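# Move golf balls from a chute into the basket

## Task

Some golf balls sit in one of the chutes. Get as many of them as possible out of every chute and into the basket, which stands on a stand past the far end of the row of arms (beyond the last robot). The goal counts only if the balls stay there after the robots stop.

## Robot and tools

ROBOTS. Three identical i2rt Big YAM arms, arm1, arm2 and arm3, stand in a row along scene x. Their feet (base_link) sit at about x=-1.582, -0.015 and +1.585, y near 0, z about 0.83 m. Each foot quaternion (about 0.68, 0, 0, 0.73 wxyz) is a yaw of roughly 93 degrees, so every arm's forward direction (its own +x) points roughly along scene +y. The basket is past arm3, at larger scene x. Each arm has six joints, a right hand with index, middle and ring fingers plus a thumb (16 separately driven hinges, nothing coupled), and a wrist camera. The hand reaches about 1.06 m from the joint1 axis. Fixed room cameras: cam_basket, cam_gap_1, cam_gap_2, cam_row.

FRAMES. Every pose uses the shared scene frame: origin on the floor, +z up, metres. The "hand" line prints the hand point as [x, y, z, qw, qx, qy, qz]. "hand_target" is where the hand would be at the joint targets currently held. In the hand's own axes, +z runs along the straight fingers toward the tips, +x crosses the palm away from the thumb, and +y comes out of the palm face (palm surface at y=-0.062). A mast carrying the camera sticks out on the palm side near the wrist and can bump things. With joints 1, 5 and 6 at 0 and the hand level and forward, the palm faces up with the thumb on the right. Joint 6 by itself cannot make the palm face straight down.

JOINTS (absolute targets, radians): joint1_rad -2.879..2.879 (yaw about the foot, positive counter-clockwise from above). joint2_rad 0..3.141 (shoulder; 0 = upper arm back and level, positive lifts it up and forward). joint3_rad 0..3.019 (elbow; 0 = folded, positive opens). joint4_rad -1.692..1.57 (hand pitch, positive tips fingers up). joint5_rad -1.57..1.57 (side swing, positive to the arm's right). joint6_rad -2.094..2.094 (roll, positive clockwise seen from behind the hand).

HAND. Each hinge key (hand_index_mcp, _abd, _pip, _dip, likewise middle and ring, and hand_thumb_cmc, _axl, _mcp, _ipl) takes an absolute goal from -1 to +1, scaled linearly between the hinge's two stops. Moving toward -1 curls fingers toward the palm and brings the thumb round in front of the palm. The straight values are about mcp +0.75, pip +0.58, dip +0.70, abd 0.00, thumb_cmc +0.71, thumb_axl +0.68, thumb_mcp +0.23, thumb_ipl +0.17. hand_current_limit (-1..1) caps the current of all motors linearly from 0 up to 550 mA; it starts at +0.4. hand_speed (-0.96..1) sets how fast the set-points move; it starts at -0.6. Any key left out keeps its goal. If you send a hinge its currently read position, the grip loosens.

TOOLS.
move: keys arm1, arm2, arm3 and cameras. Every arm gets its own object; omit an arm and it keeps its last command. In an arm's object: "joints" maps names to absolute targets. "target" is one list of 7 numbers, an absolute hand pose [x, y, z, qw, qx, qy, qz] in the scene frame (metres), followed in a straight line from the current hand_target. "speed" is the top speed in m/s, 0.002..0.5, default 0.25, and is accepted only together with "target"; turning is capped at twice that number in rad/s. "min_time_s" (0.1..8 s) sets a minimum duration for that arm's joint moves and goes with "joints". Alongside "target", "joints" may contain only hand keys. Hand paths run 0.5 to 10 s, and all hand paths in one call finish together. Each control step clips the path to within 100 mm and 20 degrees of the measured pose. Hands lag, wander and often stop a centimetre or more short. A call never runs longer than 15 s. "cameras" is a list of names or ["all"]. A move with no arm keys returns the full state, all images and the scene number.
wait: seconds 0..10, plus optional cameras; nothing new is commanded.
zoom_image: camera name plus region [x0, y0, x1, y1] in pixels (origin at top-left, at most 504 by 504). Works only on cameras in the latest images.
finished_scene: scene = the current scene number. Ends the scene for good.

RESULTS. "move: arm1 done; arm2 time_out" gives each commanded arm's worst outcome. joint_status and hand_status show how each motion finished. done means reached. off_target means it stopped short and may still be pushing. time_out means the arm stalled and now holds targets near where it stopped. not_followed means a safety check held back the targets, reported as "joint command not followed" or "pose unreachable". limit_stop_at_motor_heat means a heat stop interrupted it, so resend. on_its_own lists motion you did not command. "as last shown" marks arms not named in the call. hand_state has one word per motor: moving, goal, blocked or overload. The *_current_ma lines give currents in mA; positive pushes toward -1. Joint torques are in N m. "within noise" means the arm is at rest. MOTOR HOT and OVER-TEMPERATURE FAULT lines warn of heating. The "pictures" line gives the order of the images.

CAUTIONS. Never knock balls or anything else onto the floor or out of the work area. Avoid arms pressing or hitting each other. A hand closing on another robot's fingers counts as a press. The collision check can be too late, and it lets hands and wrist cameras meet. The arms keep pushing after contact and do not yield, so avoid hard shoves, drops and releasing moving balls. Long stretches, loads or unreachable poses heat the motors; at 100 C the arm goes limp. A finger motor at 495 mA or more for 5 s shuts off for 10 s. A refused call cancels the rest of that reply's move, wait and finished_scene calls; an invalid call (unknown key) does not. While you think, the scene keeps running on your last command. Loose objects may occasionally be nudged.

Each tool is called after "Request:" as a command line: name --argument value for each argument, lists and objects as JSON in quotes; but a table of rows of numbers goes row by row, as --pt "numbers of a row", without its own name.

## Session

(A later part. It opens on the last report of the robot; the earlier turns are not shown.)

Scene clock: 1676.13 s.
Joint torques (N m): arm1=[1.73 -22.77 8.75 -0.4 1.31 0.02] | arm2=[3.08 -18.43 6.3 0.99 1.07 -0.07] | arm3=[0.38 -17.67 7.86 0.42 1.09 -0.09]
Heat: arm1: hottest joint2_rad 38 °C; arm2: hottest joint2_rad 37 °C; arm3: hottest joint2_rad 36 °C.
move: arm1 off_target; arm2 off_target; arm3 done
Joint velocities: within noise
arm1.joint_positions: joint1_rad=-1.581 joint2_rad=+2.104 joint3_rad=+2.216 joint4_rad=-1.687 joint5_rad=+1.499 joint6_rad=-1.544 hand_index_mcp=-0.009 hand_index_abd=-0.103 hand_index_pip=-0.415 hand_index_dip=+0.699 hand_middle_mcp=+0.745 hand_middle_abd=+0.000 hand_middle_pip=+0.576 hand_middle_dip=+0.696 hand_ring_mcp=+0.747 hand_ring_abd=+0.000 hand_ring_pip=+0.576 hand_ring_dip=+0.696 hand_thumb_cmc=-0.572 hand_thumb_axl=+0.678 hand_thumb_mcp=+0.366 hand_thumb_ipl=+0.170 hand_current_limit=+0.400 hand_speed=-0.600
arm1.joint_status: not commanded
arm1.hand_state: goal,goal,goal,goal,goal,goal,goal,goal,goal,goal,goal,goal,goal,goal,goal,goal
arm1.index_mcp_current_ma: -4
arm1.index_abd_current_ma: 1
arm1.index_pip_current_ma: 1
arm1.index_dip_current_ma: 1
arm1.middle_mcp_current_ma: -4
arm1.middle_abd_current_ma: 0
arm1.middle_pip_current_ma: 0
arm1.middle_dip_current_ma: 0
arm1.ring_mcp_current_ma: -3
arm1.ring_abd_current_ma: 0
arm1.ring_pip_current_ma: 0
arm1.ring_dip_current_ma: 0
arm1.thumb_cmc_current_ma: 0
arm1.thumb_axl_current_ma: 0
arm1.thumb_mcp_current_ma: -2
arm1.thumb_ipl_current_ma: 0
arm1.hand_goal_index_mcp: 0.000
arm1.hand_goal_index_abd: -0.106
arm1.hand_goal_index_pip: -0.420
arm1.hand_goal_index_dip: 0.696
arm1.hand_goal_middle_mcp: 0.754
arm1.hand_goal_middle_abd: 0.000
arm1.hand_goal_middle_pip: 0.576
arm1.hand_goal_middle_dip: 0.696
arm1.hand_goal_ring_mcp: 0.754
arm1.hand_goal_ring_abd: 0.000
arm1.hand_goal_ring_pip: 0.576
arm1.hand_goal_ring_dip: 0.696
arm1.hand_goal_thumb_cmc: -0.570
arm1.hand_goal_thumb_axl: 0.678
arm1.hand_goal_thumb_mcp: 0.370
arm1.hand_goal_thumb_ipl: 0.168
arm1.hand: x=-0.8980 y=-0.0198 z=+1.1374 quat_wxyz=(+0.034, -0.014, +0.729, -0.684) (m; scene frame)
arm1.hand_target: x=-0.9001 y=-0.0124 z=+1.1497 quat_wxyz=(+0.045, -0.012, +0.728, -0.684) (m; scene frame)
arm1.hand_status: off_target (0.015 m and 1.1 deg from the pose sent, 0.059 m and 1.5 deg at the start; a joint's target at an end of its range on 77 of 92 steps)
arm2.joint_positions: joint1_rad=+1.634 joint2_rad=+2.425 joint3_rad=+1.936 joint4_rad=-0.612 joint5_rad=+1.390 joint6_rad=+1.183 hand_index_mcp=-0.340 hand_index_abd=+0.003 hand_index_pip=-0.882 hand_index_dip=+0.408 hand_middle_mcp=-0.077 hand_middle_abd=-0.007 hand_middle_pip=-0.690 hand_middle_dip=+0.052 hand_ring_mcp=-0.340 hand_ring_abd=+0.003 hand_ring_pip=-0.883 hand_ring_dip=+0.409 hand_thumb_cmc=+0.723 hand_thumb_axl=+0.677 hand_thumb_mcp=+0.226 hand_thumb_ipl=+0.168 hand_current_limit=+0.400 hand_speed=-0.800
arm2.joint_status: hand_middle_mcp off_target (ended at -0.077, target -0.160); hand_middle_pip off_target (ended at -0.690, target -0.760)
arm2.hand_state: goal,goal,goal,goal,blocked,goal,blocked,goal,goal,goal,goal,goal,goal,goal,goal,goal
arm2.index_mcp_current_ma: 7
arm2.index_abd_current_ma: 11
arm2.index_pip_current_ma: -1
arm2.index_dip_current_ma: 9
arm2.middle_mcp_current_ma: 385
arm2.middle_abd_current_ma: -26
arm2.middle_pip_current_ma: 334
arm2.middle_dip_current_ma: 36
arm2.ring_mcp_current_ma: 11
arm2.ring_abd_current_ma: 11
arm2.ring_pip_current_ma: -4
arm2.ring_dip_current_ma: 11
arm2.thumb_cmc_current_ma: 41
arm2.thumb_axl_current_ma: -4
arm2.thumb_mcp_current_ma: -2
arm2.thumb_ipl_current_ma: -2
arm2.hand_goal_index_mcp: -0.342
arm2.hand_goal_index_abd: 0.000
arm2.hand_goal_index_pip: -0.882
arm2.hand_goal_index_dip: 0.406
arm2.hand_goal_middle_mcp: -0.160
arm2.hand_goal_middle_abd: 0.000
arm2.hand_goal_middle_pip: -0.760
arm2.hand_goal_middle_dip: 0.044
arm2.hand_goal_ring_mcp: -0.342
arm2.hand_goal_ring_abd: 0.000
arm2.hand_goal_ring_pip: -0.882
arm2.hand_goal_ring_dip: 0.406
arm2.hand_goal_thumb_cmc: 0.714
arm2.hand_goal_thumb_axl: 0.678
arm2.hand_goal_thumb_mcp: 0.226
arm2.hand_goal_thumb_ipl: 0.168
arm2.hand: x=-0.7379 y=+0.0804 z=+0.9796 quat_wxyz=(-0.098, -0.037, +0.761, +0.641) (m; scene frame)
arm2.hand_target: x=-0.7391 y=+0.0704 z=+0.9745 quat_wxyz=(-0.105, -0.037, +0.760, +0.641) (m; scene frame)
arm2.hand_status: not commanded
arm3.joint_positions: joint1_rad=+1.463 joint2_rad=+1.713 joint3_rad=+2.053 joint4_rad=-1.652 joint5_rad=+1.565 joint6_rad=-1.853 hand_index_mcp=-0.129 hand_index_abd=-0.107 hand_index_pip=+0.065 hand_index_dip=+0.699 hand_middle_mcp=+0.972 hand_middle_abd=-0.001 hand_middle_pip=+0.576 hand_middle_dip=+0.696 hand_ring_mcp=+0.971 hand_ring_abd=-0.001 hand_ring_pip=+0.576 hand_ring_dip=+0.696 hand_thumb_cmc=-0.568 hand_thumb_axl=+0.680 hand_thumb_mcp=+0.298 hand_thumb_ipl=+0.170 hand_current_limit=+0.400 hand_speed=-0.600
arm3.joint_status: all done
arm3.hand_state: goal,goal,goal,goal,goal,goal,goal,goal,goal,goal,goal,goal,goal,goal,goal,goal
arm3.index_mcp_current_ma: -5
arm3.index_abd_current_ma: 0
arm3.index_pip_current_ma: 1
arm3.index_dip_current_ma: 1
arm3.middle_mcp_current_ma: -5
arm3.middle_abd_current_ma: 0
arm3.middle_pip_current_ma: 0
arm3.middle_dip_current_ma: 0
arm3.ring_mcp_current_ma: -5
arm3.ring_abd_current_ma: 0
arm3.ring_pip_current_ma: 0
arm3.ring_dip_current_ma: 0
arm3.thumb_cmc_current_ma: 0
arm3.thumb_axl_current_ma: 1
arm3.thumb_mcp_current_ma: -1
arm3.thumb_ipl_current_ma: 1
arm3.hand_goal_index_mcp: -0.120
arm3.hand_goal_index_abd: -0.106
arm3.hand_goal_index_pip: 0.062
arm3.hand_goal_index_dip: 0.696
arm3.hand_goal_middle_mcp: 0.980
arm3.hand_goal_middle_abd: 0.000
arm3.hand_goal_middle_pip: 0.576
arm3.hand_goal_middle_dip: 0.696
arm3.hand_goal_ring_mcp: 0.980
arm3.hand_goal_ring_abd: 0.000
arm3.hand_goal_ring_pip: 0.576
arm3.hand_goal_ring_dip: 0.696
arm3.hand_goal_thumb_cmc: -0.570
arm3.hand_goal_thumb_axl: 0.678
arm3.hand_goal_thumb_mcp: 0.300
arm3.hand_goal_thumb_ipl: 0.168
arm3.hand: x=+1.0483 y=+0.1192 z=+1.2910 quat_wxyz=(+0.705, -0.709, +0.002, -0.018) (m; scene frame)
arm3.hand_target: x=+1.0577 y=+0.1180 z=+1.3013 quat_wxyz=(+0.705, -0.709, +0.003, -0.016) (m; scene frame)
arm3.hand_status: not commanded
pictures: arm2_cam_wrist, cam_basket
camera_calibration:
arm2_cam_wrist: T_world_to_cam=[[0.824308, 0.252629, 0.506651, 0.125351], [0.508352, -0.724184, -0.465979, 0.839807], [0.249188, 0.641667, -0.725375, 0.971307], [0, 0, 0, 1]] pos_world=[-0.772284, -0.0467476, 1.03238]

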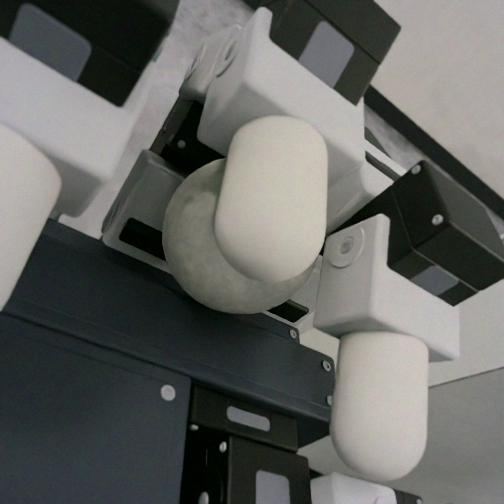

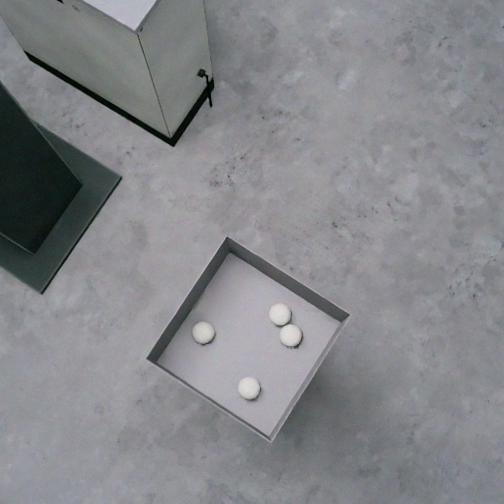

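Request:
move --arm1 '{"joints":{"joint1_rad":-1.40,"joint2_rad":1.3,"joint3_rad":1.2,"joint4_rad":-1.35,"joint6_rad":-1.56,"hand_speed":-0.4,"hand_index_mcp":0.144,"hand_index_pip":-0.812,"hand_thumb_mcp":0.34},"min_time_s":3}' --arm2 '{"joints":{"joint2_rad":1.85,"joint3_rad":1.95,"joint4_rad":-1.16},"min_time_s":4}'

Request:
move --arm1 '{"joints":{"joint1_rad":-0.8,"joint2_rad":1.3,"joint3_rad":1.65,"joint4_rad":-1.6,"joint5_rad":-0.4,"joint6_rad":0.5},"min_time_s":6}' --arm2 '{"joints":{"joint1_rad":-1.45,"joint2_rad":1.7,"joint3_rad":1.75,"joint4_rad":0.2,"joint5_rad":0,"joint6_rad":0.12},"min_time_s":6}' --cameras '["arm2_cam_wrist"]'

Request:
move --arm1 '{"joints":{"joint1_rad":0.198,"joint2_rad":1.2,"joint3_rad":1.15,"joint4_rad":-1.47,"joint5_rad":-1.522,"joint6_rad":1.63},"min_time_s":6}' --arm2 '{"joints":{"joint1_rad":-1.490,"joint2_rad":2.2,"joint3_rad":1.70,"joint4_rad":0.65,"joint6_rad":0.113},"min_time_s":4}' --cameras '["arm2_cam_wrist"]'

Scene clock: 1695.10 s.
Joint torques (N m): arm1=[2.2 -11.05 8.8 0.85 1.29 -0.14] | arm2=[3.31 -17.44 8.03 0.18 1.03 -0.05] | arm3=[1.44 -17.14 7.88 0.42 1.09 -0.09]
Heat: arm1: hottest joint2_rad 36 °C; arm2: hottest joint2_rad 37 °C; arm3: hottest joint2_rad 34 °C.
move: arm1 done; arm2 done
Joint velocities: within noise
arm1.joint_positions: joint1_rad=-1.417 joint2_rad=+1.315 joint3_rad=+1.197 joint4_rad=-1.364 joint5_rad=+1.499 joint6_rad=-1.550 hand_index_mcp=+0.134 hand_index_abd=-0.103 hand_index_pip=-0.806 hand_index_dip=+0.699 hand_middle_mcp=+0.745 hand_middle_abd=+0.000 hand_middle_pip=+0.576 hand_middle_dip=+0.696 hand_ring_mcp=+0.747 hand_ring_abd=+0.000 hand_ring_pip=+0.576 hand_ring_dip=+0.696 hand_thumb_cmc=-0.572 hand_thumb_axl=+0.678 hand_thumb_mcp=+0.341 hand_thumb_ipl=+0.170 hand_current_limit=+0.400 hand_speed=-0.400
arm1.joint_status: all done
arm1.hand_state: goal,goal,goal,goal,goal,goal,goal,goal,goal,goal,goal,goal,goal,goal,goal,goal
arm1.index_mcp_current_ma: -5
arm1.index_abd_current_ma: 0
arm1.index_pip_current_ma: 2
arm1.index_dip_current_ma: 1
arm1.middle_mcp_current_ma: -4
arm1.middle_abd_current_ma: 0
arm1.middle_pip_current_ma: 0
arm1.middle_dip_current_ma: 0
arm1.ring_mcp_current_ma: -3
arm1.ring_abd_current_ma: 0
arm1.ring_pip_current_ma: 0
arm1.ring_dip_current_ma: 0
arm1.thumb_cmc_current_ma: 0
arm1.thumb_axl_current_ma: 0
arm1.thumb_mcp_current_ma: 0
arm1.thumb_ipl_current_ma: 0
arm1.hand_goal_index_mcp: 0.144
arm1.hand_goal_index_abd: -0.106
arm1.hand_goal_index_pip: -0.812
arm1.hand_goal_index_dip: 0.696
arm1.hand_goal_middle_mcp: 0.754
arm1.hand_goal_middle_abd: 0.000
arm1.hand_goal_middle_pip: 0.576
arm1.hand_goal_middle_dip: 0.696
arm1.hand_goal_ring_mcp: 0.754
arm1.hand_goal_ring_abd: 0.000
arm1.hand_goal_ring_pip: 0.576
arm1.hand_goal_ring_dip: 0.696
arm1.hand_goal_thumb_cmc: -0.570
arm1.hand_goal_thumb_axl: 0.678
arm1.hand_goal_thumb_mcp: 0.340
arm1.hand_goal_thumb_ipl: 0.168
arm1.hand: x=-1.1464 y=+0.0327 z=+1.1423 quat_wxyz=(+0.122, -0.045, +0.727, -0.674) (m; scene frame)
arm1.hand_target: x=-1.1458 y=+0.0399 z=+1.1496 quat_wxyz=(+0.135, -0.044, +0.726, -0.673) (m; scene frame)
arm1.hand_status: not commanded
arm2.joint_positions: joint1_rad=+1.634 joint2_rad=+1.884 joint3_rad=+1.936 joint4_rad=-1.154 joint5_rad=+1.390 joint6_rad=+1.183 hand_index_mcp=-0.340 hand_index_abd=+0.003 hand_index_pip=-0.882 hand_index_dip=+0.408 hand_middle_mcp=-0.077 hand_middle_abd=-0.007 hand_middle_pip=-0.690 hand_middle_dip=+0.052 hand_ring_mcp=-0.340 hand_ring_abd=+0.003 hand_ring_pip=-0.883 hand_ring_dip=+0.409 hand_thumb_cmc=+0.723 hand_thumb_axl=+0.677 hand_thumb_mcp=+0.226 hand_thumb_ipl=+0.168 hand_current_limit=+0.400 hand_speed=-0.800
arm2.joint_status: all done
arm2.hand_state: goal,goal,goal,goal,blocked,goal,blocked,goal,goal,goal,goal,goal,goal,goal,goal,goal
arm2.index_mcp_current_ma: 7
arm2.index_abd_current_ma: 11
arm2.index_pip_current_ma: -1
arm2.index_dip_current_ma: 9
arm2.middle_mcp_current_ma: 385
arm2.middle_abd_current_ma: -26
arm2.middle_pip_current_ma: 334
arm2.middle_dip_current_ma: 36
arm2.ring_mcp_current_ma: 11
arm2.ring_abd_current_ma: 11
arm2.ring_pip_current_ma: -4
arm2.ring_dip_current_ma: 11
arm2.thumb_cmc_current_ma: 41
arm2.thumb_axl_current_ma: -4
arm2.thumb_mcp_current_ma: -2
arm2.thumb_ipl_current_ma: -2
arm2.hand_goal_index_mcp: -0.342
arm2.hand_goal_index_abd: 0.000
arm2.hand_goal_index_pip: -0.882
arm2.hand_goal_index_dip: 0.406
arm2.hand_goal_middle_mcp: -0.160
arm2.hand_goal_middle_abd: 0.000
arm2.hand_goal_middle_pip: -0.760
arm2.hand_goal_middle_dip: 0.044
arm2.hand_goal_ring_mcp: -0.342
arm2.hand_goal_ring_abd: 0.000
arm2.hand_goal_ring_pip: -0.882
arm2.hand_goal_ring_dip: 0.406
arm2.hand_goal_thumb_cmc: 0.714
arm2.hand_goal_thumb_axl: 0.678
arm2.hand_goal_thumb_mcp: 0.226
arm2.hand_goal_thumb_ipl: 0.168
arm2.hand: x=-0.6290 y=+0.0932 z=+1.3196 quat_wxyz=(-0.098, -0.037, +0.761, +0.641) (m; scene frame)
arm2.hand_target: x=-0.6170 y=+0.0863 z=+1.3448 quat_wxyz=(-0.119, -0.025, +0.759, +0.640) (m; scene frame)
arm2.hand_status: not commanded
arm3: as last shown
arm3.joint_positions: joint1_rad=+1.463 joint2_rad=+1.712 joint3_rad=+2.053 joint4_rad=-1.652 joint5_rad=+1.565 joint6_rad=-1.853 hand_index_mcp=-0.129 hand_index_abd=-0.107 hand_index_pip=+0.065 hand_index_dip=+0.699 hand_middle_mcp=+0.972 hand_middle_abd=-0.001 hand_middle_pip=+0.576 hand_middle_dip=+0.696 hand_ring_mcp=+0.971 hand_ring_abd=-0.001 hand_ring_pip=+0.576 hand_ring_dip=+0.696 hand_thumb_cmc=-0.568 hand_thumb_axl=+0.680 hand_thumb_mcp=+0.298 hand_thumb_ipl=+0.170 hand_current_limit=+0.400 hand_speed=-0.600
arm3.hand: x=+1.0484 y=+0.1192 z=+1.2912 quat_wxyz=(+0.705, -0.709, +0.002, -0.018) (m; scene frame)
pictures: none

Scene clock: 1701.83 s.
Joint torques (N m): arm1=[2.08 -11.58 13.34 0.35 -0.43 -0.06] | arm2=[3.78 -17.79 7.91 2.62 -0.15 -0.25] | arm3=[1.44 -17.14 7.86 0.4 1.08 -0.08]
Heat: arm1: hottest joint2_rad 36 °C; arm2: hottest joint2_rad 37 °C; arm3: hottest joint2_rad 34 °C.
move: arm1 done; arm2 done
Joint velocities: within noise
arm1.joint_positions: joint1_rad=-0.815 joint2_rad=+1.315 joint3_rad=+1.594 joint4_rad=-1.589 joint5_rad=-0.398 joint6_rad=+0.490 hand_index_mcp=+0.148 hand_index_abd=-0.104 hand_index_pip=-0.807 hand_index_dip=+0.699 hand_middle_mcp=+0.752 hand_middle_abd=+0.000 hand_middle_pip=+0.576 hand_middle_dip=+0.696 hand_ring_mcp=+0.752 hand_ring_abd=+0.000 hand_ring_pip=+0.576 hand_ring_dip=+0.696 hand_thumb_cmc=-0.569 hand_thumb_axl=+0.678 hand_thumb_mcp=+0.338 hand_thumb_ipl=+0.169 hand_current_limit=+0.400 hand_speed=-0.400
arm1.joint_status: all done
arm1.hand_state: goal,goal,goal,goal,goal,goal,goal,goal,goal,goal,goal,goal,goal,goal,goal,goal
arm1.index_mcp_current_ma: 1
arm1.index_abd_current_ma: 0
arm1.index_pip_current_ma: 2
arm1.index_dip_current_ma: 1
arm1.middle_mcp_current_ma: 0
arm1.middle_abd_current_ma: 0
arm1.middle_pip_current_ma: 0
arm1.middle_dip_current_ma: 0
arm1.ring_mcp_current_ma: 0
arm1.ring_abd_current_ma: 0
arm1.ring_pip_current_ma: 0
arm1.ring_dip_current_ma: 0
arm1.thumb_cmc_current_ma: 0
arm1.thumb_axl_current_ma: 0
arm1.thumb_mcp_current_ma: 0
arm1.thumb_ipl_current_ma: 0
arm1.hand_goal_index_mcp: 0.144
arm1.hand_goal_index_abd: -0.106
arm1.hand_goal_index_pip: -0.812
arm1.hand_goal_index_dip: 0.696
arm1.hand_goal_middle_mcp: 0.754
arm1.hand_goal_middle_abd: 0.000
arm1.hand_goal_middle_pip: 0.576
arm1.hand_goal_middle_dip: 0.696
arm1.hand_goal_ring_mcp: 0.754
arm1.hand_goal_ring_abd: 0.000
arm1.hand_goal_ring_pip: 0.576
arm1.hand_goal_ring_dip: 0.696
arm1.hand_goal_thumb_cmc: -0.570
arm1.hand_goal_thumb_axl: 0.678
arm1.hand_goal_thumb_mcp: 0.340
arm1.hand_goal_thumb_ipl: 0.168
arm1.hand: x=-1.2667 y=+0.4704 z=+1.2234 quat_wxyz=(-0.173, +0.538, +0.811, +0.149) (m; scene frame)
arm1.hand_target: x=-1.2729 y=+0.4747 z=+1.2560 quat_wxyz=(-0.172, +0.529, +0.812, +0.176) (m; scene frame)
arm1.hand_status: not commanded
arm2.joint_positions: joint1_rad=-1.457 joint2_rad=+1.743 joint3_rad=+1.750 joint4_rad=+0.178 joint5_rad=+0.001 joint6_rad=+0.130 hand_index_mcp=-0.341 hand_index_abd=+0.003 hand_index_pip=-0.882 hand_index_dip=+0.408 hand_middle_mcp=-0.077 hand_middle_abd=-0.007 hand_middle_pip=-0.690 hand_middle_dip=+0.052 hand_ring_mcp=-0.340 hand_ring_abd=+0.003 hand_ring_pip=-0.883 hand_ring_dip=+0.409 hand_thumb_cmc=+0.723 hand_thumb_axl=+0.677 hand_thumb_mcp=+0.226 hand_thumb_ipl=+0.168 hand_current_limit=+0.400 hand_speed=-0.800
arm2.joint_status: all done
arm2.hand_state: goal,goal,goal,goal,blocked,goal,blocked,goal,goal,goal,goal,goal,goal,goal,goal,goal
arm2.index_mcp_current_ma: 6
arm2.index_abd_current_ma: 11
arm2.index_pip_current_ma: -1
arm2.index_dip_current_ma: 9
arm2.middle_mcp_current_ma: 385
arm2.middle_abd_current_ma: -26
arm2.middle_pip_current_ma: 334
arm2.middle_dip_current_ma: 36
arm2.ring_mcp_current_ma: 8
arm2.ring_abd_current_ma: 11
arm2.ring_pip_current_ma: -4
arm2.ring_dip_current_ma: 11
arm2.thumb_cmc_current_ma: 41
arm2.thumb_axl_current_ma: -4
arm2.thumb_mcp_current_ma: -2
arm2.thumb_ipl_current_ma: -2
arm2.hand_goal_index_mcp: -0.342
arm2.hand_goal_index_abd: 0.000
arm2.hand_goal_index_pip: -0.882
arm2.hand_goal_index_dip: 0.406
arm2.hand_goal_middle_mcp: -0.160
arm2.hand_goal_middle_abd: 0.000
arm2.hand_goal_middle_pip: -0.760
arm2.hand_goal_middle_dip: 0.044
arm2.hand_goal_ring_mcp: -0.342
arm2.hand_goal_ring_abd: 0.000
arm2.hand_goal_ring_pip: -0.882
arm2.hand_goal_ring_dip: 0.406
arm2.hand_goal_thumb_cmc: 0.714
arm2.hand_goal_thumb_axl: 0.678
arm2.hand_goal_thumb_mcp: 0.226
arm2.hand_goal_thumb_ipl: 0.168
arm2.hand: x=+0.7526 y=+0.0681 z=+1.4430 quat_wxyz=(+0.456, +0.448, +0.463, +0.614) (m; scene frame)
arm2.hand_target: x=+0.7283 y=+0.0703 z=+1.4792 quat_wxyz=(+0.469, +0.426, +0.449, +0.630) (m; scene frame)
arm2.hand_status: not commanded
arm3: as last shown
pictures: arm2_cam_wrist
camera_calibration:
arm2_cam_wrist: T_world_to_cam=[[0.061462, -0.872962, 0.483901, -0.651447], [-0.549019, -0.434452, -0.714023, 1.42309], [0.833547, -0.221785, -0.505975, 0.2464], [0, 0, 0, 1]] pos_world=[0.615956, 0.104223, 1.45603]

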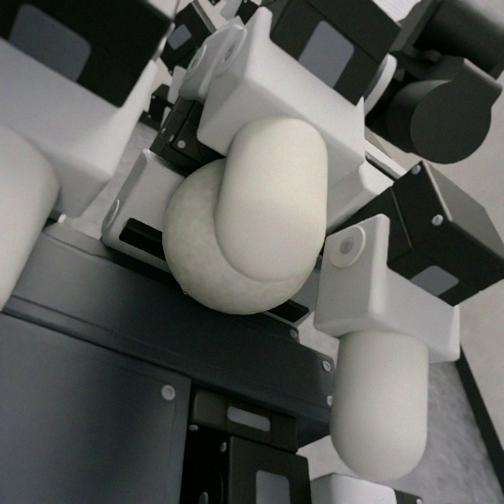

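Scene clock: 1708.47 s.
Joint torques (N m): arm1=[2.2 -9.64 8.65 0.64 -1.34 0.03] | arm2=[0.97 -18.26 7.08 2.74 -0.12 -0.24] | arm3=[1.49 -17.14 7.88 0.43 1.09 -0.08]
Heat: arm1: hottest joint2_rad 36 °C; arm2: hottest joint2_rad 37 °C; arm3: hottest joint2_rad 33 °C.
move: arm1 done; arm2 done
Joint velocities: within noise
arm1.joint_positions: joint1_rad=+0.183 joint2_rad=+1.217 joint3_rad=+1.147 joint4_rad=-1.483 joint5_rad=-1.519 joint6_rad=+1.619 hand_index_mcp=+0.143 hand_index_abd=-0.104 hand_index_pip=-0.807 hand_index_dip=+0.699 hand_middle_mcp=+0.746 hand_middle_abd=+0.000 hand_middle_pip=+0.576 hand_middle_dip=+0.696 hand_ring_mcp=+0.747 hand_ring_abd=+0.000 hand_ring_pip=+0.576 hand_ring_dip=+0.696 hand_thumb_cmc=-0.568 hand_thumb_axl=+0.678 hand_thumb_mcp=+0.338 hand_thumb_ipl=+0.169 hand_current_limit=+0.400 hand_speed=-0.400
arm1.joint_status: all done
arm1.hand_state: goal,goal,goal,goal,goal,goal,goal,goal,goal,goal,goal,goal,goal,goal,goal,goal
arm1.index_mcp_current_ma: 0
arm1.index_abd_current_ma: 0
arm1.index_pip_current_ma: 2
arm1.index_dip_current_ma: 1
arm1.middle_mcp_current_ma: -4
arm1.middle_abd_current_ma: 0
arm1.middle_pip_current_ma: 0
arm1.middle_dip_current_ma: 0
arm1.ring_mcp_current_ma: -3
arm1.ring_abd_current_ma: 0
arm1.ring_pip_current_ma: 0
arm1.ring_dip_current_ma: 0
arm1.thumb_cmc_current_ma: 0
arm1.thumb_axl_current_ma: 0
arm1.thumb_mcp_current_ma: 0
arm1.thumb_ipl_current_ma: 0
arm1.hand_goal_index_mcp: 0.144
arm1.hand_goal_index_abd: -0.106
arm1.hand_goal_index_pip: -0.812
arm1.hand_goal_index_dip: 0.696
arm1.hand_goal_middle_mcp: 0.754
arm1.hand_goal_middle_abd: 0.000
arm1.hand_goal_middle_pip: 0.576
arm1.hand_goal_middle_dip: 0.696
arm1.hand_goal_ring_mcp: 0.754
arm1.hand_goal_ring_abd: 0.000
arm1.hand_goal_ring_pip: 0.576
arm1.hand_goal_ring_dip: 0.696
arm1.hand_goal_thumb_cmc: -0.570
arm1.hand_goal_thumb_axl: 0.678
arm1.hand_goal_thumb_mcp: 0.340
arm1.hand_goal_thumb_ipl: 0.168
arm1.hand: x=-1.8282 y=+0.3581 z=+1.1480 quat_wxyz=(-0.407, +0.454, +0.568, -0.553) (m; scene frame)
arm1.hand_target: x=-1.8320 y=+0.3529 z=+1.1544 quat_wxyz=(-0.410, +0.443, +0.575, -0.552) (m; scene frame)
arm1.hand_status: not commanded
arm2.joint_positions: joint1_rad=-1.476 joint2_rad=+2.194 joint3_rad=+1.698 joint4_rad=+0.628 joint5_rad=+0.001 joint6_rad=+0.123 hand_index_mcp=-0.341 hand_index_abd=+0.003 hand_index_pip=-0.882 hand_index_dip=+0.408 hand_middle_mcp=-0.077 hand_middle_abd=-0.007 hand_middle_pip=-0.690 hand_middle_dip=+0.052 hand_ring_mcp=-0.341 hand_ring_abd=+0.003 hand_ring_pip=-0.883 hand_ring_dip=+0.409 hand_thumb_cmc=+0.723 hand_thumb_axl=+0.677 hand_thumb_mcp=+0.226 hand_thumb_ipl=+0.168 hand_current_limit=+0.400 hand_speed=-0.800
arm2.joint_status: all done
arm2.hand_state: goal,goal,goal,goal,blocked,goal,blocked,goal,goal,goal,goal,goal,goal,goal,goal,goal
arm2.index_mcp_current_ma: 5
arm2.index_abd_current_ma: 11
arm2.index_pip_current_ma: -1
arm2.index_dip_current_ma: 9
arm2.middle_mcp_current_ma: 385
arm2.middle_abd_current_ma: -26
arm2.middle_pip_current_ma: 334
arm2.middle_dip_current_ma: 36
arm2.ring_mcp_current_ma: 5
arm2.ring_abd_current_ma: 11
arm2.ring_pip_current_ma: -4
arm2.ring_dip_current_ma: 11
arm2.thumb_cmc_current_ma: 41
arm2.thumb_axl_current_ma: -4
arm2.thumb_mcp_current_ma: -2
arm2.thumb_ipl_current_ma: -2
arm2.hand_goal_index_mcp: -0.342
arm2.hand_goal_index_abd: 0.000
arm2.hand_goal_index_pip: -0.882
arm2.hand_goal_index_dip: 0.406
arm2.hand_goal_middle_mcp: -0.160
arm2.hand_goal_middle_abd: 0.000
arm2.hand_goal_middle_pip: -0.760
arm2.hand_goal_middle_dip: 0.044
arm2.hand_goal_ring_mcp: -0.342
arm2.hand_goal_ring_abd: 0.000
arm2.hand_goal_ring_pip: -0.882
arm2.hand_goal_ring_dip: 0.406
arm2.hand_goal_thumb_cmc: 0.714
arm2.hand_goal_thumb_axl: 0.678
arm2.hand_goal_thumb_mcp: 0.226
arm2.hand_goal_thumb_ipl: 0.168
arm2.hand: x=+0.8537 y=+0.0690 z=+1.1512 quat_wxyz=(+0.453, +0.464, +0.475, +0.594) (m; scene frame)
arm2.hand_target: x=+0.8536 y=+0.0576 z=+1.1524 quat_wxyz=(+0.464, +0.460, +0.469, +0.594) (m; scene frame)
arm2.hand_status: not commanded
arm3: as last shown
pictures: arm2_cam_wrist
camera_calibration:
arm2_cam_wrist: T_world_to_cam=[[0.069477, -0.866606, 0.494133, -0.534796], [-0.593559, -0.434021, -0.677726, 1.26679], [0.801786, -0.246211, -0.544537, 0.0878599], [0, 0, 0, 1]] pos_world=[0.718627, 0.107989, 1.17064]

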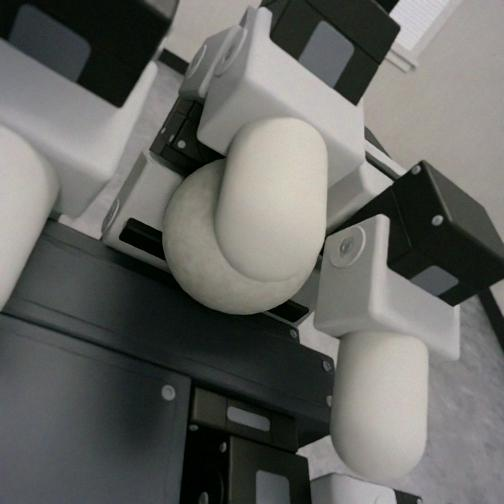

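Request:
move --arm2 '{"joints":{"joint2_rad":2.369,"joint3_rad":1.676,"joint4_rad":0.82},"min_time_s":3}' --cameras '["cam_row","arm1_cam_wrist"]'

Request:
zoom_image --camera "cam_row" --region '[0, 190, 80, 260]'

Scene clock: 1722.73 s.
Joint torques (N m): arm1=[2.2 -9.76 8.65 0.61 -1.34 0.03] | arm2=[0.97 -18.32 6.3 2.74 -0.13 -0.24] | arm3=[1.44 -17.14 7.87 0.43 1.09 -0.09]
Heat: arm1: hottest joint2_rad 35 °C; arm2: hottest joint2_rad 37 °C; arm3: hottest joint2_rad 33 °C.
move: arm2 done
Joint velocities: within noise
arm1, arm3: as last shown
arm1.joint_positions: joint1_rad=+0.183 joint2_rad=+1.217 joint3_rad=+1.147 joint4_rad=-1.483 joint5_rad=-1.519 joint6_rad=+1.620 hand_index_mcp=+0.143 hand_index_abd=-0.104 hand_index_pip=-0.807 hand_index_dip=+0.699 hand_middle_mcp=+0.746 hand_middle_abd=+0.000 hand_middle_pip=+0.576 hand_middle_dip=+0.696 hand_ring_mcp=+0.747 hand_ring_abd=+0.000 hand_ring_pip=+0.576 hand_ring_dip=+0.696 hand_thumb_cmc=-0.568 hand_thumb_axl=+0.678 hand_thumb_mcp=+0.338 hand_thumb_ipl=+0.169 hand_current_limit=+0.400 hand_speed=-0.400
arm2.joint_positions: joint1_rad=-1.476 joint2_rad=+2.358 joint3_rad=+1.676 joint4_rad=+0.797 joint5_rad=+0.001 joint6_rad=+0.123 hand_index_mcp=-0.341 hand_index_abd=+0.003 hand_index_pip=-0.882 hand_index_dip=+0.408 hand_middle_mcp=-0.077 hand_middle_abd=-0.007 hand_middle_pip=-0.690 hand_middle_dip=+0.052 hand_ring_mcp=-0.341 hand_ring_abd=+0.003 hand_ring_pip=-0.883 hand_ring_dip=+0.409 hand_thumb_cmc=+0.723 hand_thumb_axl=+0.677 hand_thumb_mcp=+0.226 hand_thumb_ipl=+0.168 hand_current_limit=+0.400 hand_speed=-0.800
arm2.joint_status: all done
arm2.hand_state: goal,goal,goal,goal,blocked,goal,blocked,goal,goal,goal,goal,goal,goal,goal,goal,goal
arm2.index_mcp_current_ma: 5
arm2.index_abd_current_ma: 11
arm2.index_pip_current_ma: -1
arm2.index_dip_current_ma: 9
arm2.middle_mcp_current_ma: 385
arm2.middle_abd_current_ma: -26
arm2.middle_pip_current_ma: 334
arm2.middle_dip_current_ma: 36
arm2.ring_mcp_current_ma: 5
arm2.ring_abd_current_ma: 11
arm2.ring_pip_current_ma: -4
arm2.ring_dip_current_ma: 11
arm2.thumb_cmc_current_ma: 41
arm2.thumb_axl_current_ma: -4
arm2.thumb_mcp_current_ma: -2
arm2.thumb_ipl_current_ma: -2
arm2.hand_goal_index_mcp: -0.342
arm2.hand_goal_index_abd: 0.000
arm2.hand_goal_index_pip: -0.882
arm2.hand_goal_index_dip: 0.406
arm2.hand_goal_middle_mcp: -0.160
arm2.hand_goal_middle_abd: 0.000
arm2.hand_goal_middle_pip: -0.760
arm2.hand_goal_middle_dip: 0.044
arm2.hand_goal_ring_mcp: -0.342
arm2.hand_goal_ring_abd: 0.000
arm2.hand_goal_ring_pip: -0.882
arm2.hand_goal_ring_dip: 0.406
arm2.hand_goal_thumb_cmc: 0.714
arm2.hand_goal_thumb_axl: 0.678
arm2.hand_goal_thumb_mcp: 0.226
arm2.hand_goal_thumb_ipl: 0.168
arm2.hand: x=+0.8546 y=+0.0690 z=+1.0394 quat_wxyz=(+0.450, +0.469, +0.479, +0.590) (m; scene frame)
arm2.hand_target: x=+0.8540 y=+0.0576 z=+1.0357 quat_wxyz=(+0.459, +0.466, +0.476, +0.588) (m; scene frame)
arm2.hand_status: not commanded
pictures: arm1_cam_wrist, cam_row
camera_calibration:
arm1_cam_wrist: T_world_to_cam=[[0.180512, -0.773746, -0.607234, 1.34254], [0.802871, -0.240717, 0.545393, 0.879753], [-0.568167, -0.58598, 0.577766, -1.36941], [0, 0, 0, 1]] pos_world=[-1.72673, 0.448112, 1.12662]

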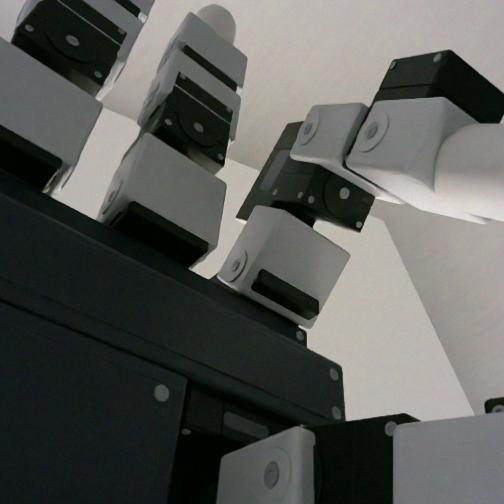

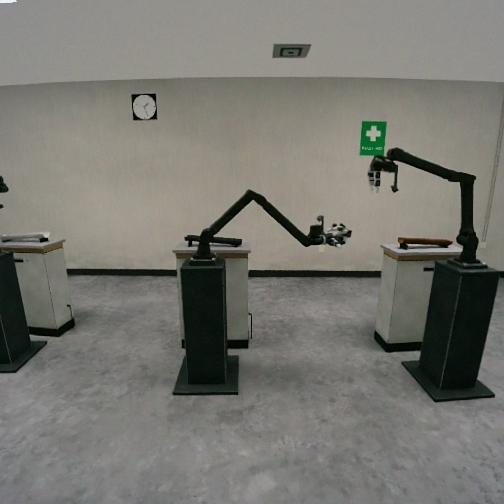

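Scaled by 6.300.

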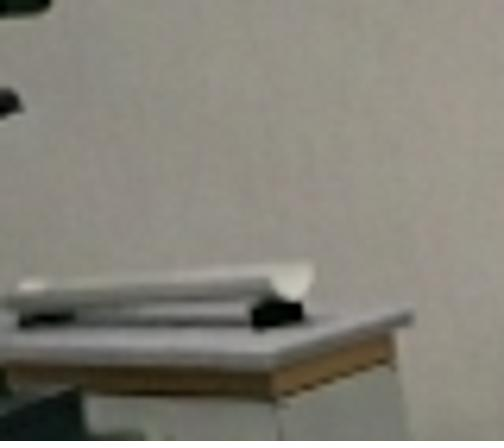

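Request:
move --arm1 '{"joints":{"joint2_rad":1.859,"joint3_rad":1.483,"joint4_rad":-1.183},"min_time_s":5}' --arm2 '{"joints":{"hand_speed":-0.85,"hand_middle_mcp":0.2,"hand_middle_pip":-0.5,"hand_middle_dip":0.3}}' --cameras '["cam_row"]'

Request:
zoom_image --camera "cam_row" --region '[0, 190, 80, 260]'

Scene clock: 1755.47 s.
Joint torques (N m): arm1=[2.08 -16.5 11.43 0.51 -1.31 0.04] | arm2=[0.73 -18.49 6.22 2.74 -0.12 -0.24] | arm3=[1.44 -17.2 7.87 0.43 1.09 -0.08]
Heat: arm1: hottest joint2_rad 35 °C; arm2: hottest joint2_rad 39 °C; arm3: hottest joint2_rad 33 °C.
move: arm1 done; arm2 done
Joint velocities: within noise
arm1.joint_positions: joint1_rad=+0.183 joint2_rad=+1.850 joint3_rad=+1.434 joint4_rad=-1.195 joint5_rad=-1.520 joint6_rad=+1.620 hand_index_mcp=+0.143 hand_index_abd=-0.104 hand_index_pip=-0.807 hand_index_dip=+0.699 hand_middle_mcp=+0.746 hand_middle_abd=+0.000 hand_middle_pip=+0.576 hand_middle_dip=+0.696 hand_ring_mcp=+0.747 hand_ring_abd=+0.000 hand_ring_pip=+0.576 hand_ring_dip=+0.696 hand_thumb_cmc=-0.569 hand_thumb_axl=+0.678 hand_thumb_mcp=+0.338 hand_thumb_ipl=+0.169 hand_current_limit=+0.400 hand_speed=-0.400
arm1.joint_status: all done
arm1.hand_state: goal,goal,goal,goal,goal,goal,goal,goal,goal,goal,goal,goal,goal,goal,goal,goal
arm1.index_mcp_current_ma: 0
arm1.index_abd_current_ma: 0
arm1.index_pip_current_ma: 2
arm1.index_dip_current_ma: 1
arm1.middle_mcp_current_ma: -4
arm1.middle_abd_current_ma: 0
arm1.middle_pip_current_ma: 0
arm1.middle_dip_current_ma: 0
arm1.ring_mcp_current_ma: -3
arm1.ring_abd_current_ma: 0
arm1.ring_pip_current_ma: 0
arm1.ring_dip_current_ma: 0
arm1.thumb_cmc_current_ma: 0
arm1.thumb_axl_current_ma: 0
arm1.thumb_mcp_current_ma: 0
arm1.thumb_ipl_current_ma: 0
arm1.hand_goal_index_mcp: 0.144
arm1.hand_goal_index_abd: -0.106
arm1.hand_goal_index_pip: -0.812
arm1.hand_goal_index_dip: 0.696
arm1.hand_goal_middle_mcp: 0.754
arm1.hand_goal_middle_abd: 0.000
arm1.hand_goal_middle_pip: 0.576
arm1.hand_goal_middle_dip: 0.696
arm1.hand_goal_ring_mcp: 0.754
arm1.hand_goal_ring_abd: 0.000
arm1.hand_goal_ring_pip: 0.576
arm1.hand_goal_ring_dip: 0.696
arm1.hand_goal_thumb_cmc: -0.570
arm1.hand_goal_thumb_axl: 0.678
arm1.hand_goal_thumb_mcp: 0.340
arm1.hand_goal_thumb_ipl: 0.168
arm1.hand: x=-1.8777 y=+0.5455 z=+0.9861 quat_wxyz=(-0.389, +0.470, +0.554, -0.566) (m; scene frame)
arm1.hand_target: x=-1.8894 y=+0.5573 z=+0.9978 quat_wxyz=(-0.398, +0.454, +0.566, -0.561) (m; scene frame)
arm1.hand_status: not commanded
arm2.joint_positions: joint1_rad=-1.476 joint2_rad=+2.358 joint3_rad=+1.676 joint4_rad=+0.797 joint5_rad=+0.001 joint6_rad=+0.122 hand_index_mcp=-0.341 hand_index_abd=+0.003 hand_index_pip=-0.882 hand_index_dip=+0.408 hand_middle_mcp=+0.203 hand_middle_abd=-0.003 hand_middle_pip=-0.505 hand_middle_dip=+0.297 hand_ring_mcp=-0.341 hand_ring_abd=+0.003 hand_ring_pip=-0.883 hand_ring_dip=+0.409 hand_thumb_cmc=+0.723 hand_thumb_axl=+0.677 hand_thumb_mcp=+0.226 hand_thumb_ipl=+0.168 hand_current_limit=+0.400 hand_speed=-0.850
arm2.joint_status: all done
arm2.hand_state: goal,goal,goal,goal,goal,goal,goal,goal,goal,goal,goal,goal,goal,goal,goal,goal
arm2.index_mcp_current_ma: 5
arm2.index_abd_current_ma: 11
arm2.index_pip_current_ma: -1
arm2.index_dip_current_ma: 9
arm2.middle_mcp_current_ma: 12
arm2.middle_abd_current_ma: -13
arm2.middle_pip_current_ma: -21
arm2.middle_dip_current_ma: -14
arm2.ring_mcp_current_ma: 5
arm2.ring_abd_current_ma: 11
arm2.ring_pip_current_ma: -4
arm2.ring_dip_current_ma: 11
arm2.thumb_cmc_current_ma: 41
arm2.thumb_axl_current_ma: -4
arm2.thumb_mcp_current_ma: -2
arm2.thumb_ipl_current_ma: -2
arm2.hand_goal_index_mcp: -0.342
arm2.hand_goal_index_abd: 0.000
arm2.hand_goal_index_pip: -0.882
arm2.hand_goal_index_dip: 0.406
arm2.hand_goal_middle_mcp: 0.200
arm2.hand_goal_middle_abd: 0.000
arm2.hand_goal_middle_pip: -0.500
arm2.hand_goal_middle_dip: 0.300
arm2.hand_goal_ring_mcp: -0.342
arm2.hand_goal_ring_abd: 0.000
arm2.hand_goal_ring_pip: -0.882
arm2.hand_goal_ring_dip: 0.406
arm2.hand_goal_thumb_cmc: 0.714
arm2.hand_goal_thumb_axl: 0.678
arm2.hand_goal_thumb_mcp: 0.226
arm2.hand_goal_thumb_ipl: 0.168
arm2.hand: x=+0.8546 y=+0.0691 z=+1.0394 quat_wxyz=(+0.450, +0.469, +0.479, +0.590) (m; scene frame)
arm2.hand_target: x=+0.8540 y=+0.0576 z=+1.0357 quat_wxyz=(+0.459, +0.466, +0.476, +0.588) (m; scene frame)
arm2.hand_status: not commanded
arm3: as last shown
pictures: cam_row

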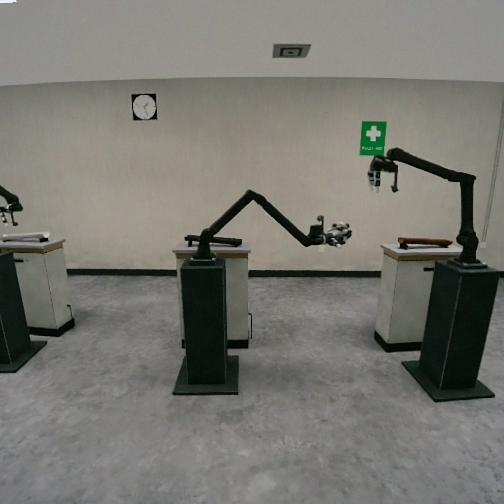

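Scaled by 6.300.

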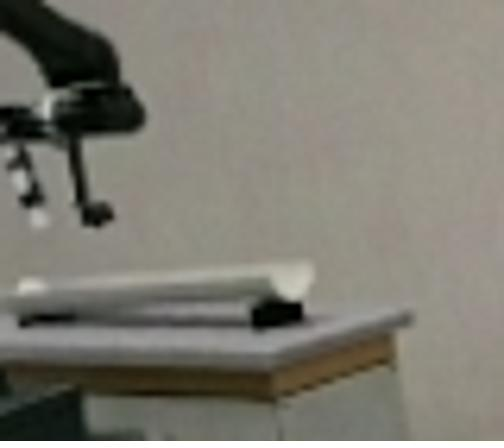

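Request:
move --arm1 '{"joints":{"joint2_rad":1.966,"joint3_rad":1.377,"joint4_rad":-0.976,"hand_index_mcp":-0.13,"hand_index_pip":-0.42},"min_time_s":3}' --arm2 '{"joints":{"hand_middle_mcp":0.75,"hand_middle_pip":0.3,"hand_middle_dip":0.696}}' --cameras '["cam_row", "arm1_cam_wrist"]'

Request:
zoom_image --camera "cam_row" --region '[0, 190, 80, 260]'

Scene clock: 1761.20 s.
Joint torques (N m): arm1=[2.14 -17.08 7.06 0.58 -1.29 0.03] | arm2=[0.56 -18.49 6.27 2.84 -0.13 -0.24] | arm3=[1.49 -17.14 7.87 0.42 1.08 -0.09]
Heat: arm1: hottest joint2_rad 35 °C; arm2: hottest joint2_rad 39 °C; arm3: hottest joint2_rad 32 °C.
move: arm1 done; arm2 done
Joint velocities: within noise
arm1.joint_positions: joint1_rad=+0.183 joint2_rad=+1.955 joint3_rad=+1.375 joint4_rad=-0.989 joint5_rad=-1.520 joint6_rad=+1.620 hand_index_mcp=-0.130 hand_index_abd=-0.104 hand_index_pip=-0.421 hand_index_dip=+0.699 hand_middle_mcp=+0.746 hand_middle_abd=+0.000 hand_middle_pip=+0.576 hand_middle_dip=+0.696 hand_ring_mcp=+0.747 hand_ring_abd=+0.000 hand_ring_pip=+0.576 hand_ring_dip=+0.696 hand_thumb_cmc=-0.569 hand_thumb_axl=+0.678 hand_thumb_mcp=+0.338 hand_thumb_ipl=+0.169 hand_current_limit=+0.400 hand_speed=-0.400
arm1.joint_status: all done
arm1.hand_state: goal,goal,goal,goal,goal,goal,goal,goal,goal,goal,goal,goal,goal,goal,goal,goal
arm1.index_mcp_current_ma: 0
arm1.index_abd_current_ma: 0
arm1.index_pip_current_ma: 0
arm1.index_dip_current_ma: 1
arm1.middle_mcp_current_ma: -4
arm1.middle_abd_current_ma: 0
arm1.middle_pip_current_ma: 0
arm1.middle_dip_current_ma: 0
arm1.ring_mcp_current_ma: -3
arm1.ring_abd_current_ma: 0
arm1.ring_pip_current_ma: 0
arm1.ring_dip_current_ma: 0
arm1.thumb_cmc_current_ma: 0
arm1.thumb_axl_current_ma: 0
arm1.thumb_mcp_current_ma: 0
arm1.thumb_ipl_current_ma: 0
arm1.hand_goal_index_mcp: -0.130
arm1.hand_goal_index_abd: -0.106
arm1.hand_goal_index_pip: -0.420
arm1.hand_goal_index_dip: 0.696
arm1.hand_goal_middle_mcp: 0.754
arm1.hand_goal_middle_abd: 0.000
arm1.hand_goal_middle_pip: 0.576
arm1.hand_goal_middle_dip: 0.696
arm1.hand_goal_ring_mcp: 0.754
arm1.hand_goal_ring_abd: 0.000
arm1.hand_goal_ring_pip: 0.576
arm1.hand_goal_ring_dip: 0.696
arm1.hand_goal_thumb_cmc: -0.570
arm1.hand_goal_thumb_axl: 0.678
arm1.hand_goal_thumb_mcp: 0.340
arm1.hand_goal_thumb_ipl: 0.168
arm1.hand: x=-1.8804 y=+0.5569 z=+0.9104 quat_wxyz=(-0.402, +0.459, +0.564, -0.557) (m; scene frame)
arm1.hand_target: x=-1.8879 y=+0.5535 z=+0.9058 quat_wxyz=(-0.396, +0.456, +0.565, -0.562) (m; scene frame)
arm1.hand_status: not commanded
arm2.joint_positions: joint1_rad=-1.476 joint2_rad=+2.358 joint3_rad=+1.676 joint4_rad=+0.797 joint5_rad=+0.001 joint6_rad=+0.122 hand_index_mcp=-0.341 hand_index_abd=+0.003 hand_index_pip=-0.882 hand_index_dip=+0.408 hand_middle_mcp=+0.758 hand_middle_abd=-0.003 hand_middle_pip=+0.300 hand_middle_dip=+0.694 hand_ring_mcp=-0.341 hand_ring_abd=+0.003 hand_ring_pip=-0.883 hand_ring_dip=+0.409 hand_thumb_cmc=+0.723 hand_thumb_axl=+0.677 hand_thumb_mcp=+0.226 hand_thumb_ipl=+0.168 hand_current_limit=+0.400 hand_speed=-0.850
arm2.joint_status: all done
arm2.hand_state: goal,goal,goal,goal,goal,goal,goal,goal,goal,goal,goal,goal,goal,goal,goal,goal
arm2.index_mcp_current_ma: 5
arm2.index_abd_current_ma: 11
arm2.index_pip_current_ma: -1
arm2.index_dip_current_ma: 9
arm2.middle_mcp_current_ma: 36
arm2.middle_abd_current_ma: -12
arm2.middle_pip_current_ma: -1
arm2.middle_dip_current_ma: -10
arm2.ring_mcp_current_ma: 5
arm2.ring_abd_current_ma: 11
arm2.ring_pip_current_ma: -4
arm2.ring_dip_current_ma: 11
arm2.thumb_cmc_current_ma: 41
arm2.thumb_axl_current_ma: -4
arm2.thumb_mcp_current_ma: -2
arm2.thumb_ipl_current_ma: -2
arm2.hand_goal_index_mcp: -0.342
arm2.hand_goal_index_abd: 0.000
arm2.hand_goal_index_pip: -0.882
arm2.hand_goal_index_dip: 0.406
arm2.hand_goal_middle_mcp: 0.750
arm2.hand_goal_middle_abd: 0.000
arm2.hand_goal_middle_pip: 0.300
arm2.hand_goal_middle_dip: 0.696
arm2.hand_goal_ring_mcp: -0.342
arm2.hand_goal_ring_abd: 0.000
arm2.hand_goal_ring_pip: -0.882
arm2.hand_goal_ring_dip: 0.406
arm2.hand_goal_thumb_cmc: 0.714
arm2.hand_goal_thumb_axl: 0.678
arm2.hand_goal_thumb_mcp: 0.226
arm2.hand_goal_thumb_ipl: 0.168
arm2.hand: x=+0.8546 y=+0.0691 z=+1.0394 quat_wxyz=(+0.450, +0.469, +0.479, +0.590) (m; scene frame)
arm2.hand_target: x=+0.8540 y=+0.0576 z=+1.0357 quat_wxyz=(+0.459, +0.466, +0.476, +0.588) (m; scene frame)
arm2.hand_status: not commanded
arm3: as last shown
pictures: arm1_cam_wrist, cam_row
camera_calibration:
arm1_cam_wrist: T_world_to_cam=[[0.182409, -0.783725, -0.593719, 1.35841], [0.801046, -0.231692, 0.551946, 1.08465], [-0.570134, -0.576277, 0.585536, -1.16145], [0, 0, 0, 1]] pos_world=[-1.77882, 0.646604, 0.887914]

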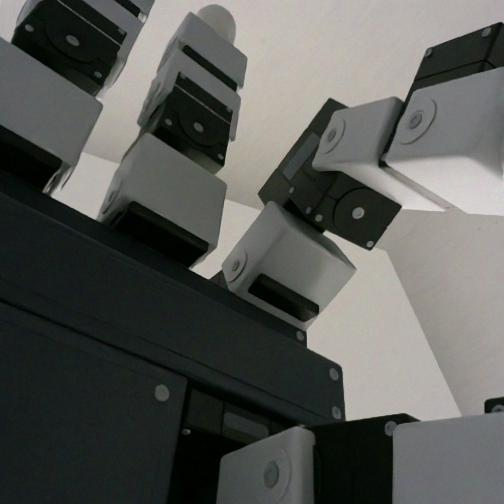

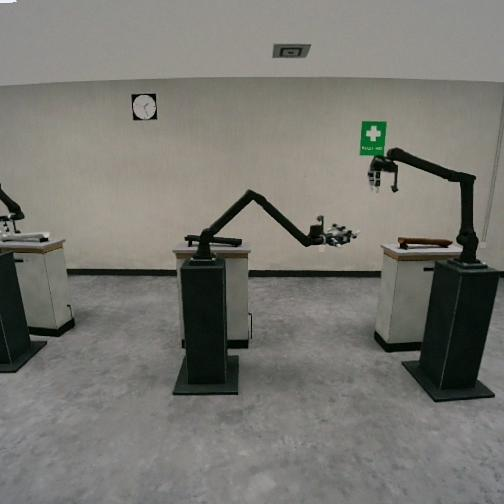

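Scaled by 6.300.

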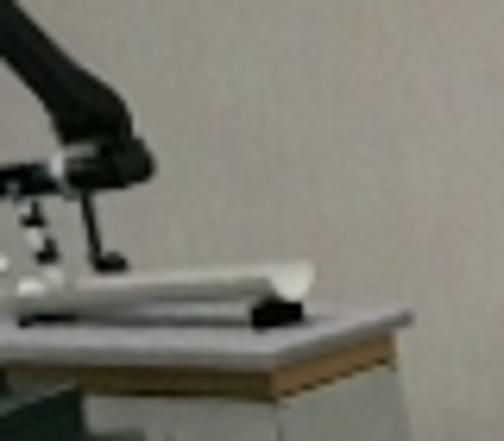

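Request:
move --arm1 '{"joints":{"joint2_rad":2.007,"joint3_rad":1.365,"joint4_rad":-0.920},"min_time_s":3}' --arm2 '{"joints":{"hand_speed":-0.93,"hand_index_mcp":0.75,"hand_index_pip":0.576,"hand_index_dip":0.696,"hand_middle_pip":0.576}}' --cameras '["cam_row"]'

Request:
zoom_image --camera "cam_row" --region '[0, 190, 80, 260]'

Scene clock: 1769.80 s.
Joint torques (N m): arm1=[2.2 -16.44 6.58 0.79 -1.16 -0.04] | arm2=[0.38 -18.49 6.3 2.8 -0.13 -0.23] | arm3=[1.49 -17.2 7.87 0.44 1.09 -0.09]
Heat: arm1: hottest joint2_rad 35 °C; arm2: hottest joint2_rad 39 °C; arm3: hottest joint2_rad 32 °C.
move: arm1 done; arm2 done
Joint velocities: within noise
arm1.joint_positions: joint1_rad=+0.183 joint2_rad=+1.988 joint3_rad=+1.367 joint4_rad=-0.936 joint5_rad=-1.523 joint6_rad=+1.629 hand_index_mcp=-0.131 hand_index_abd=-0.104 hand_index_pip=-0.424 hand_index_dip=+0.695 hand_middle_mcp=+0.746 hand_middle_abd=+0.000 hand_middle_pip=+0.576 hand_middle_dip=+0.696 hand_ring_mcp=+0.747 hand_ring_abd=+0.000 hand_ring_pip=+0.576 hand_ring_dip=+0.696 hand_thumb_cmc=-0.569 hand_thumb_axl=+0.678 hand_thumb_mcp=+0.338 hand_thumb_ipl=+0.169 hand_current_limit=+0.400 hand_speed=-0.400
arm1.joint_status: all done
arm1.hand_state: goal,goal,goal,goal,goal,goal,goal,goal,goal,goal,goal,goal,goal,goal,goal,goal
arm1.index_mcp_current_ma: 0
arm1.index_abd_current_ma: 0
arm1.index_pip_current_ma: -1
arm1.index_dip_current_ma: 0
arm1.middle_mcp_current_ma: -4
arm1.middle_abd_current_ma: 0
arm1.middle_pip_current_ma: 0
arm1.middle_dip_current_ma: 0
arm1.ring_mcp_current_ma: -3
arm1.ring_abd_current_ma: 0
arm1.ring_pip_current_ma: 0
arm1.ring_dip_current_ma: 0
arm1.thumb_cmc_current_ma: 0
arm1.thumb_axl_current_ma: 0
arm1.thumb_mcp_current_ma: 0
arm1.thumb_ipl_current_ma: 0
arm1.hand_goal_index_mcp: -0.130
arm1.hand_goal_index_abd: -0.106
arm1.hand_goal_index_pip: -0.420
arm1.hand_goal_index_dip: 0.696
arm1.hand_goal_middle_mcp: 0.754
arm1.hand_goal_middle_abd: 0.000
arm1.hand_goal_middle_pip: 0.576
arm1.hand_goal_middle_dip: 0.696
arm1.hand_goal_ring_mcp: 0.754
arm1.hand_goal_ring_abd: 0.000
arm1.hand_goal_ring_pip: 0.576
arm1.hand_goal_ring_dip: 0.696
arm1.hand_goal_thumb_cmc: -0.570
arm1.hand_goal_thumb_axl: 0.678
arm1.hand_goal_thumb_mcp: 0.340
arm1.hand_goal_thumb_ipl: 0.168
arm1.hand: x=-1.8815 y=+0.5592 z=+0.8908 quat_wxyz=(-0.404, +0.457, +0.563, -0.558) (m; scene frame)
arm1.hand_target: x=-1.8883 y=+0.5551 z=+0.8804 quat_wxyz=(-0.397, +0.455, +0.566, -0.562) (m; scene frame)
arm1.hand_status: not commanded
arm2.joint_positions: joint1_rad=-1.476 joint2_rad=+2.358 joint3_rad=+1.676 joint4_rad=+0.797 joint5_rad=+0.001 joint6_rad=+0.122 hand_index_mcp=+0.759 hand_index_abd=+0.003 hand_index_pip=+0.576 hand_index_dip=+0.694 hand_middle_mcp=+0.758 hand_middle_abd=-0.003 hand_middle_pip=+0.576 hand_middle_dip=+0.694 hand_ring_mcp=-0.341 hand_ring_abd=+0.003 hand_ring_pip=-0.883 hand_ring_dip=+0.409 hand_thumb_cmc=+0.723 hand_thumb_axl=+0.677 hand_thumb_mcp=+0.226 hand_thumb_ipl=+0.168 hand_current_limit=+0.400 hand_speed=-0.930
arm2.joint_status: all done
arm2.hand_state: goal,goal,goal,goal,goal,goal,goal,goal,goal,goal,goal,goal,goal,goal,goal,goal
arm2.index_mcp_current_ma: 41
arm2.index_abd_current_ma: 11
arm2.index_pip_current_ma: -1
arm2.index_dip_current_ma: -10
arm2.middle_mcp_current_ma: 37
arm2.middle_abd_current_ma: -11
arm2.middle_pip_current_ma: -1
arm2.middle_dip_current_ma: -10
arm2.ring_mcp_current_ma: 5
arm2.ring_abd_current_ma: 11
arm2.ring_pip_current_ma: -4
arm2.ring_dip_current_ma: 11
arm2.thumb_cmc_current_ma: 41
arm2.thumb_axl_current_ma: -4
arm2.thumb_mcp_current_ma: -2
arm2.thumb_ipl_current_ma: -2
arm2.hand_goal_index_mcp: 0.750
arm2.hand_goal_index_abd: 0.000
arm2.hand_goal_index_pip: 0.576
arm2.hand_goal_index_dip: 0.696
arm2.hand_goal_middle_mcp: 0.750
arm2.hand_goal_middle_abd: 0.000
arm2.hand_goal_middle_pip: 0.576
arm2.hand_goal_middle_dip: 0.696
arm2.hand_goal_ring_mcp: -0.342
arm2.hand_goal_ring_abd: 0.000
arm2.hand_goal_ring_pip: -0.882
arm2.hand_goal_ring_dip: 0.406
arm2.hand_goal_thumb_cmc: 0.714
arm2.hand_goal_thumb_axl: 0.678
arm2.hand_goal_thumb_mcp: 0.226
arm2.hand_goal_thumb_ipl: 0.168
arm2.hand: x=+0.8546 y=+0.0691 z=+1.0394 quat_wxyz=(+0.450, +0.469, +0.479, +0.590) (m; scene frame)
arm2.hand_target: x=+0.8540 y=+0.0576 z=+1.0357 quat_wxyz=(+0.459, +0.466, +0.476, +0.588) (m; scene frame)
arm2.hand_status: not commanded
arm3: as last shown
pictures: cam_row

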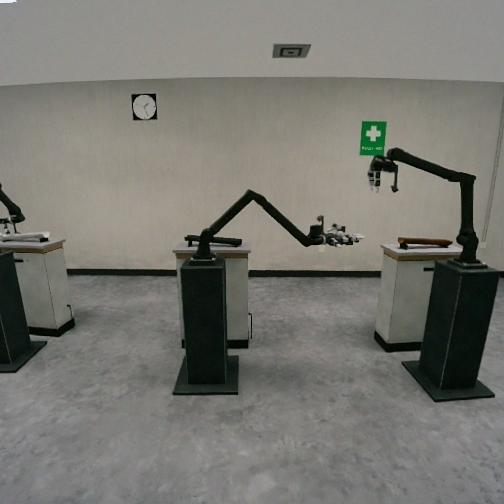

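Scaled by 6.300.

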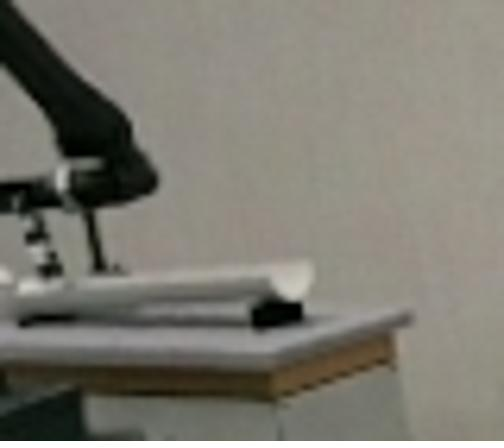

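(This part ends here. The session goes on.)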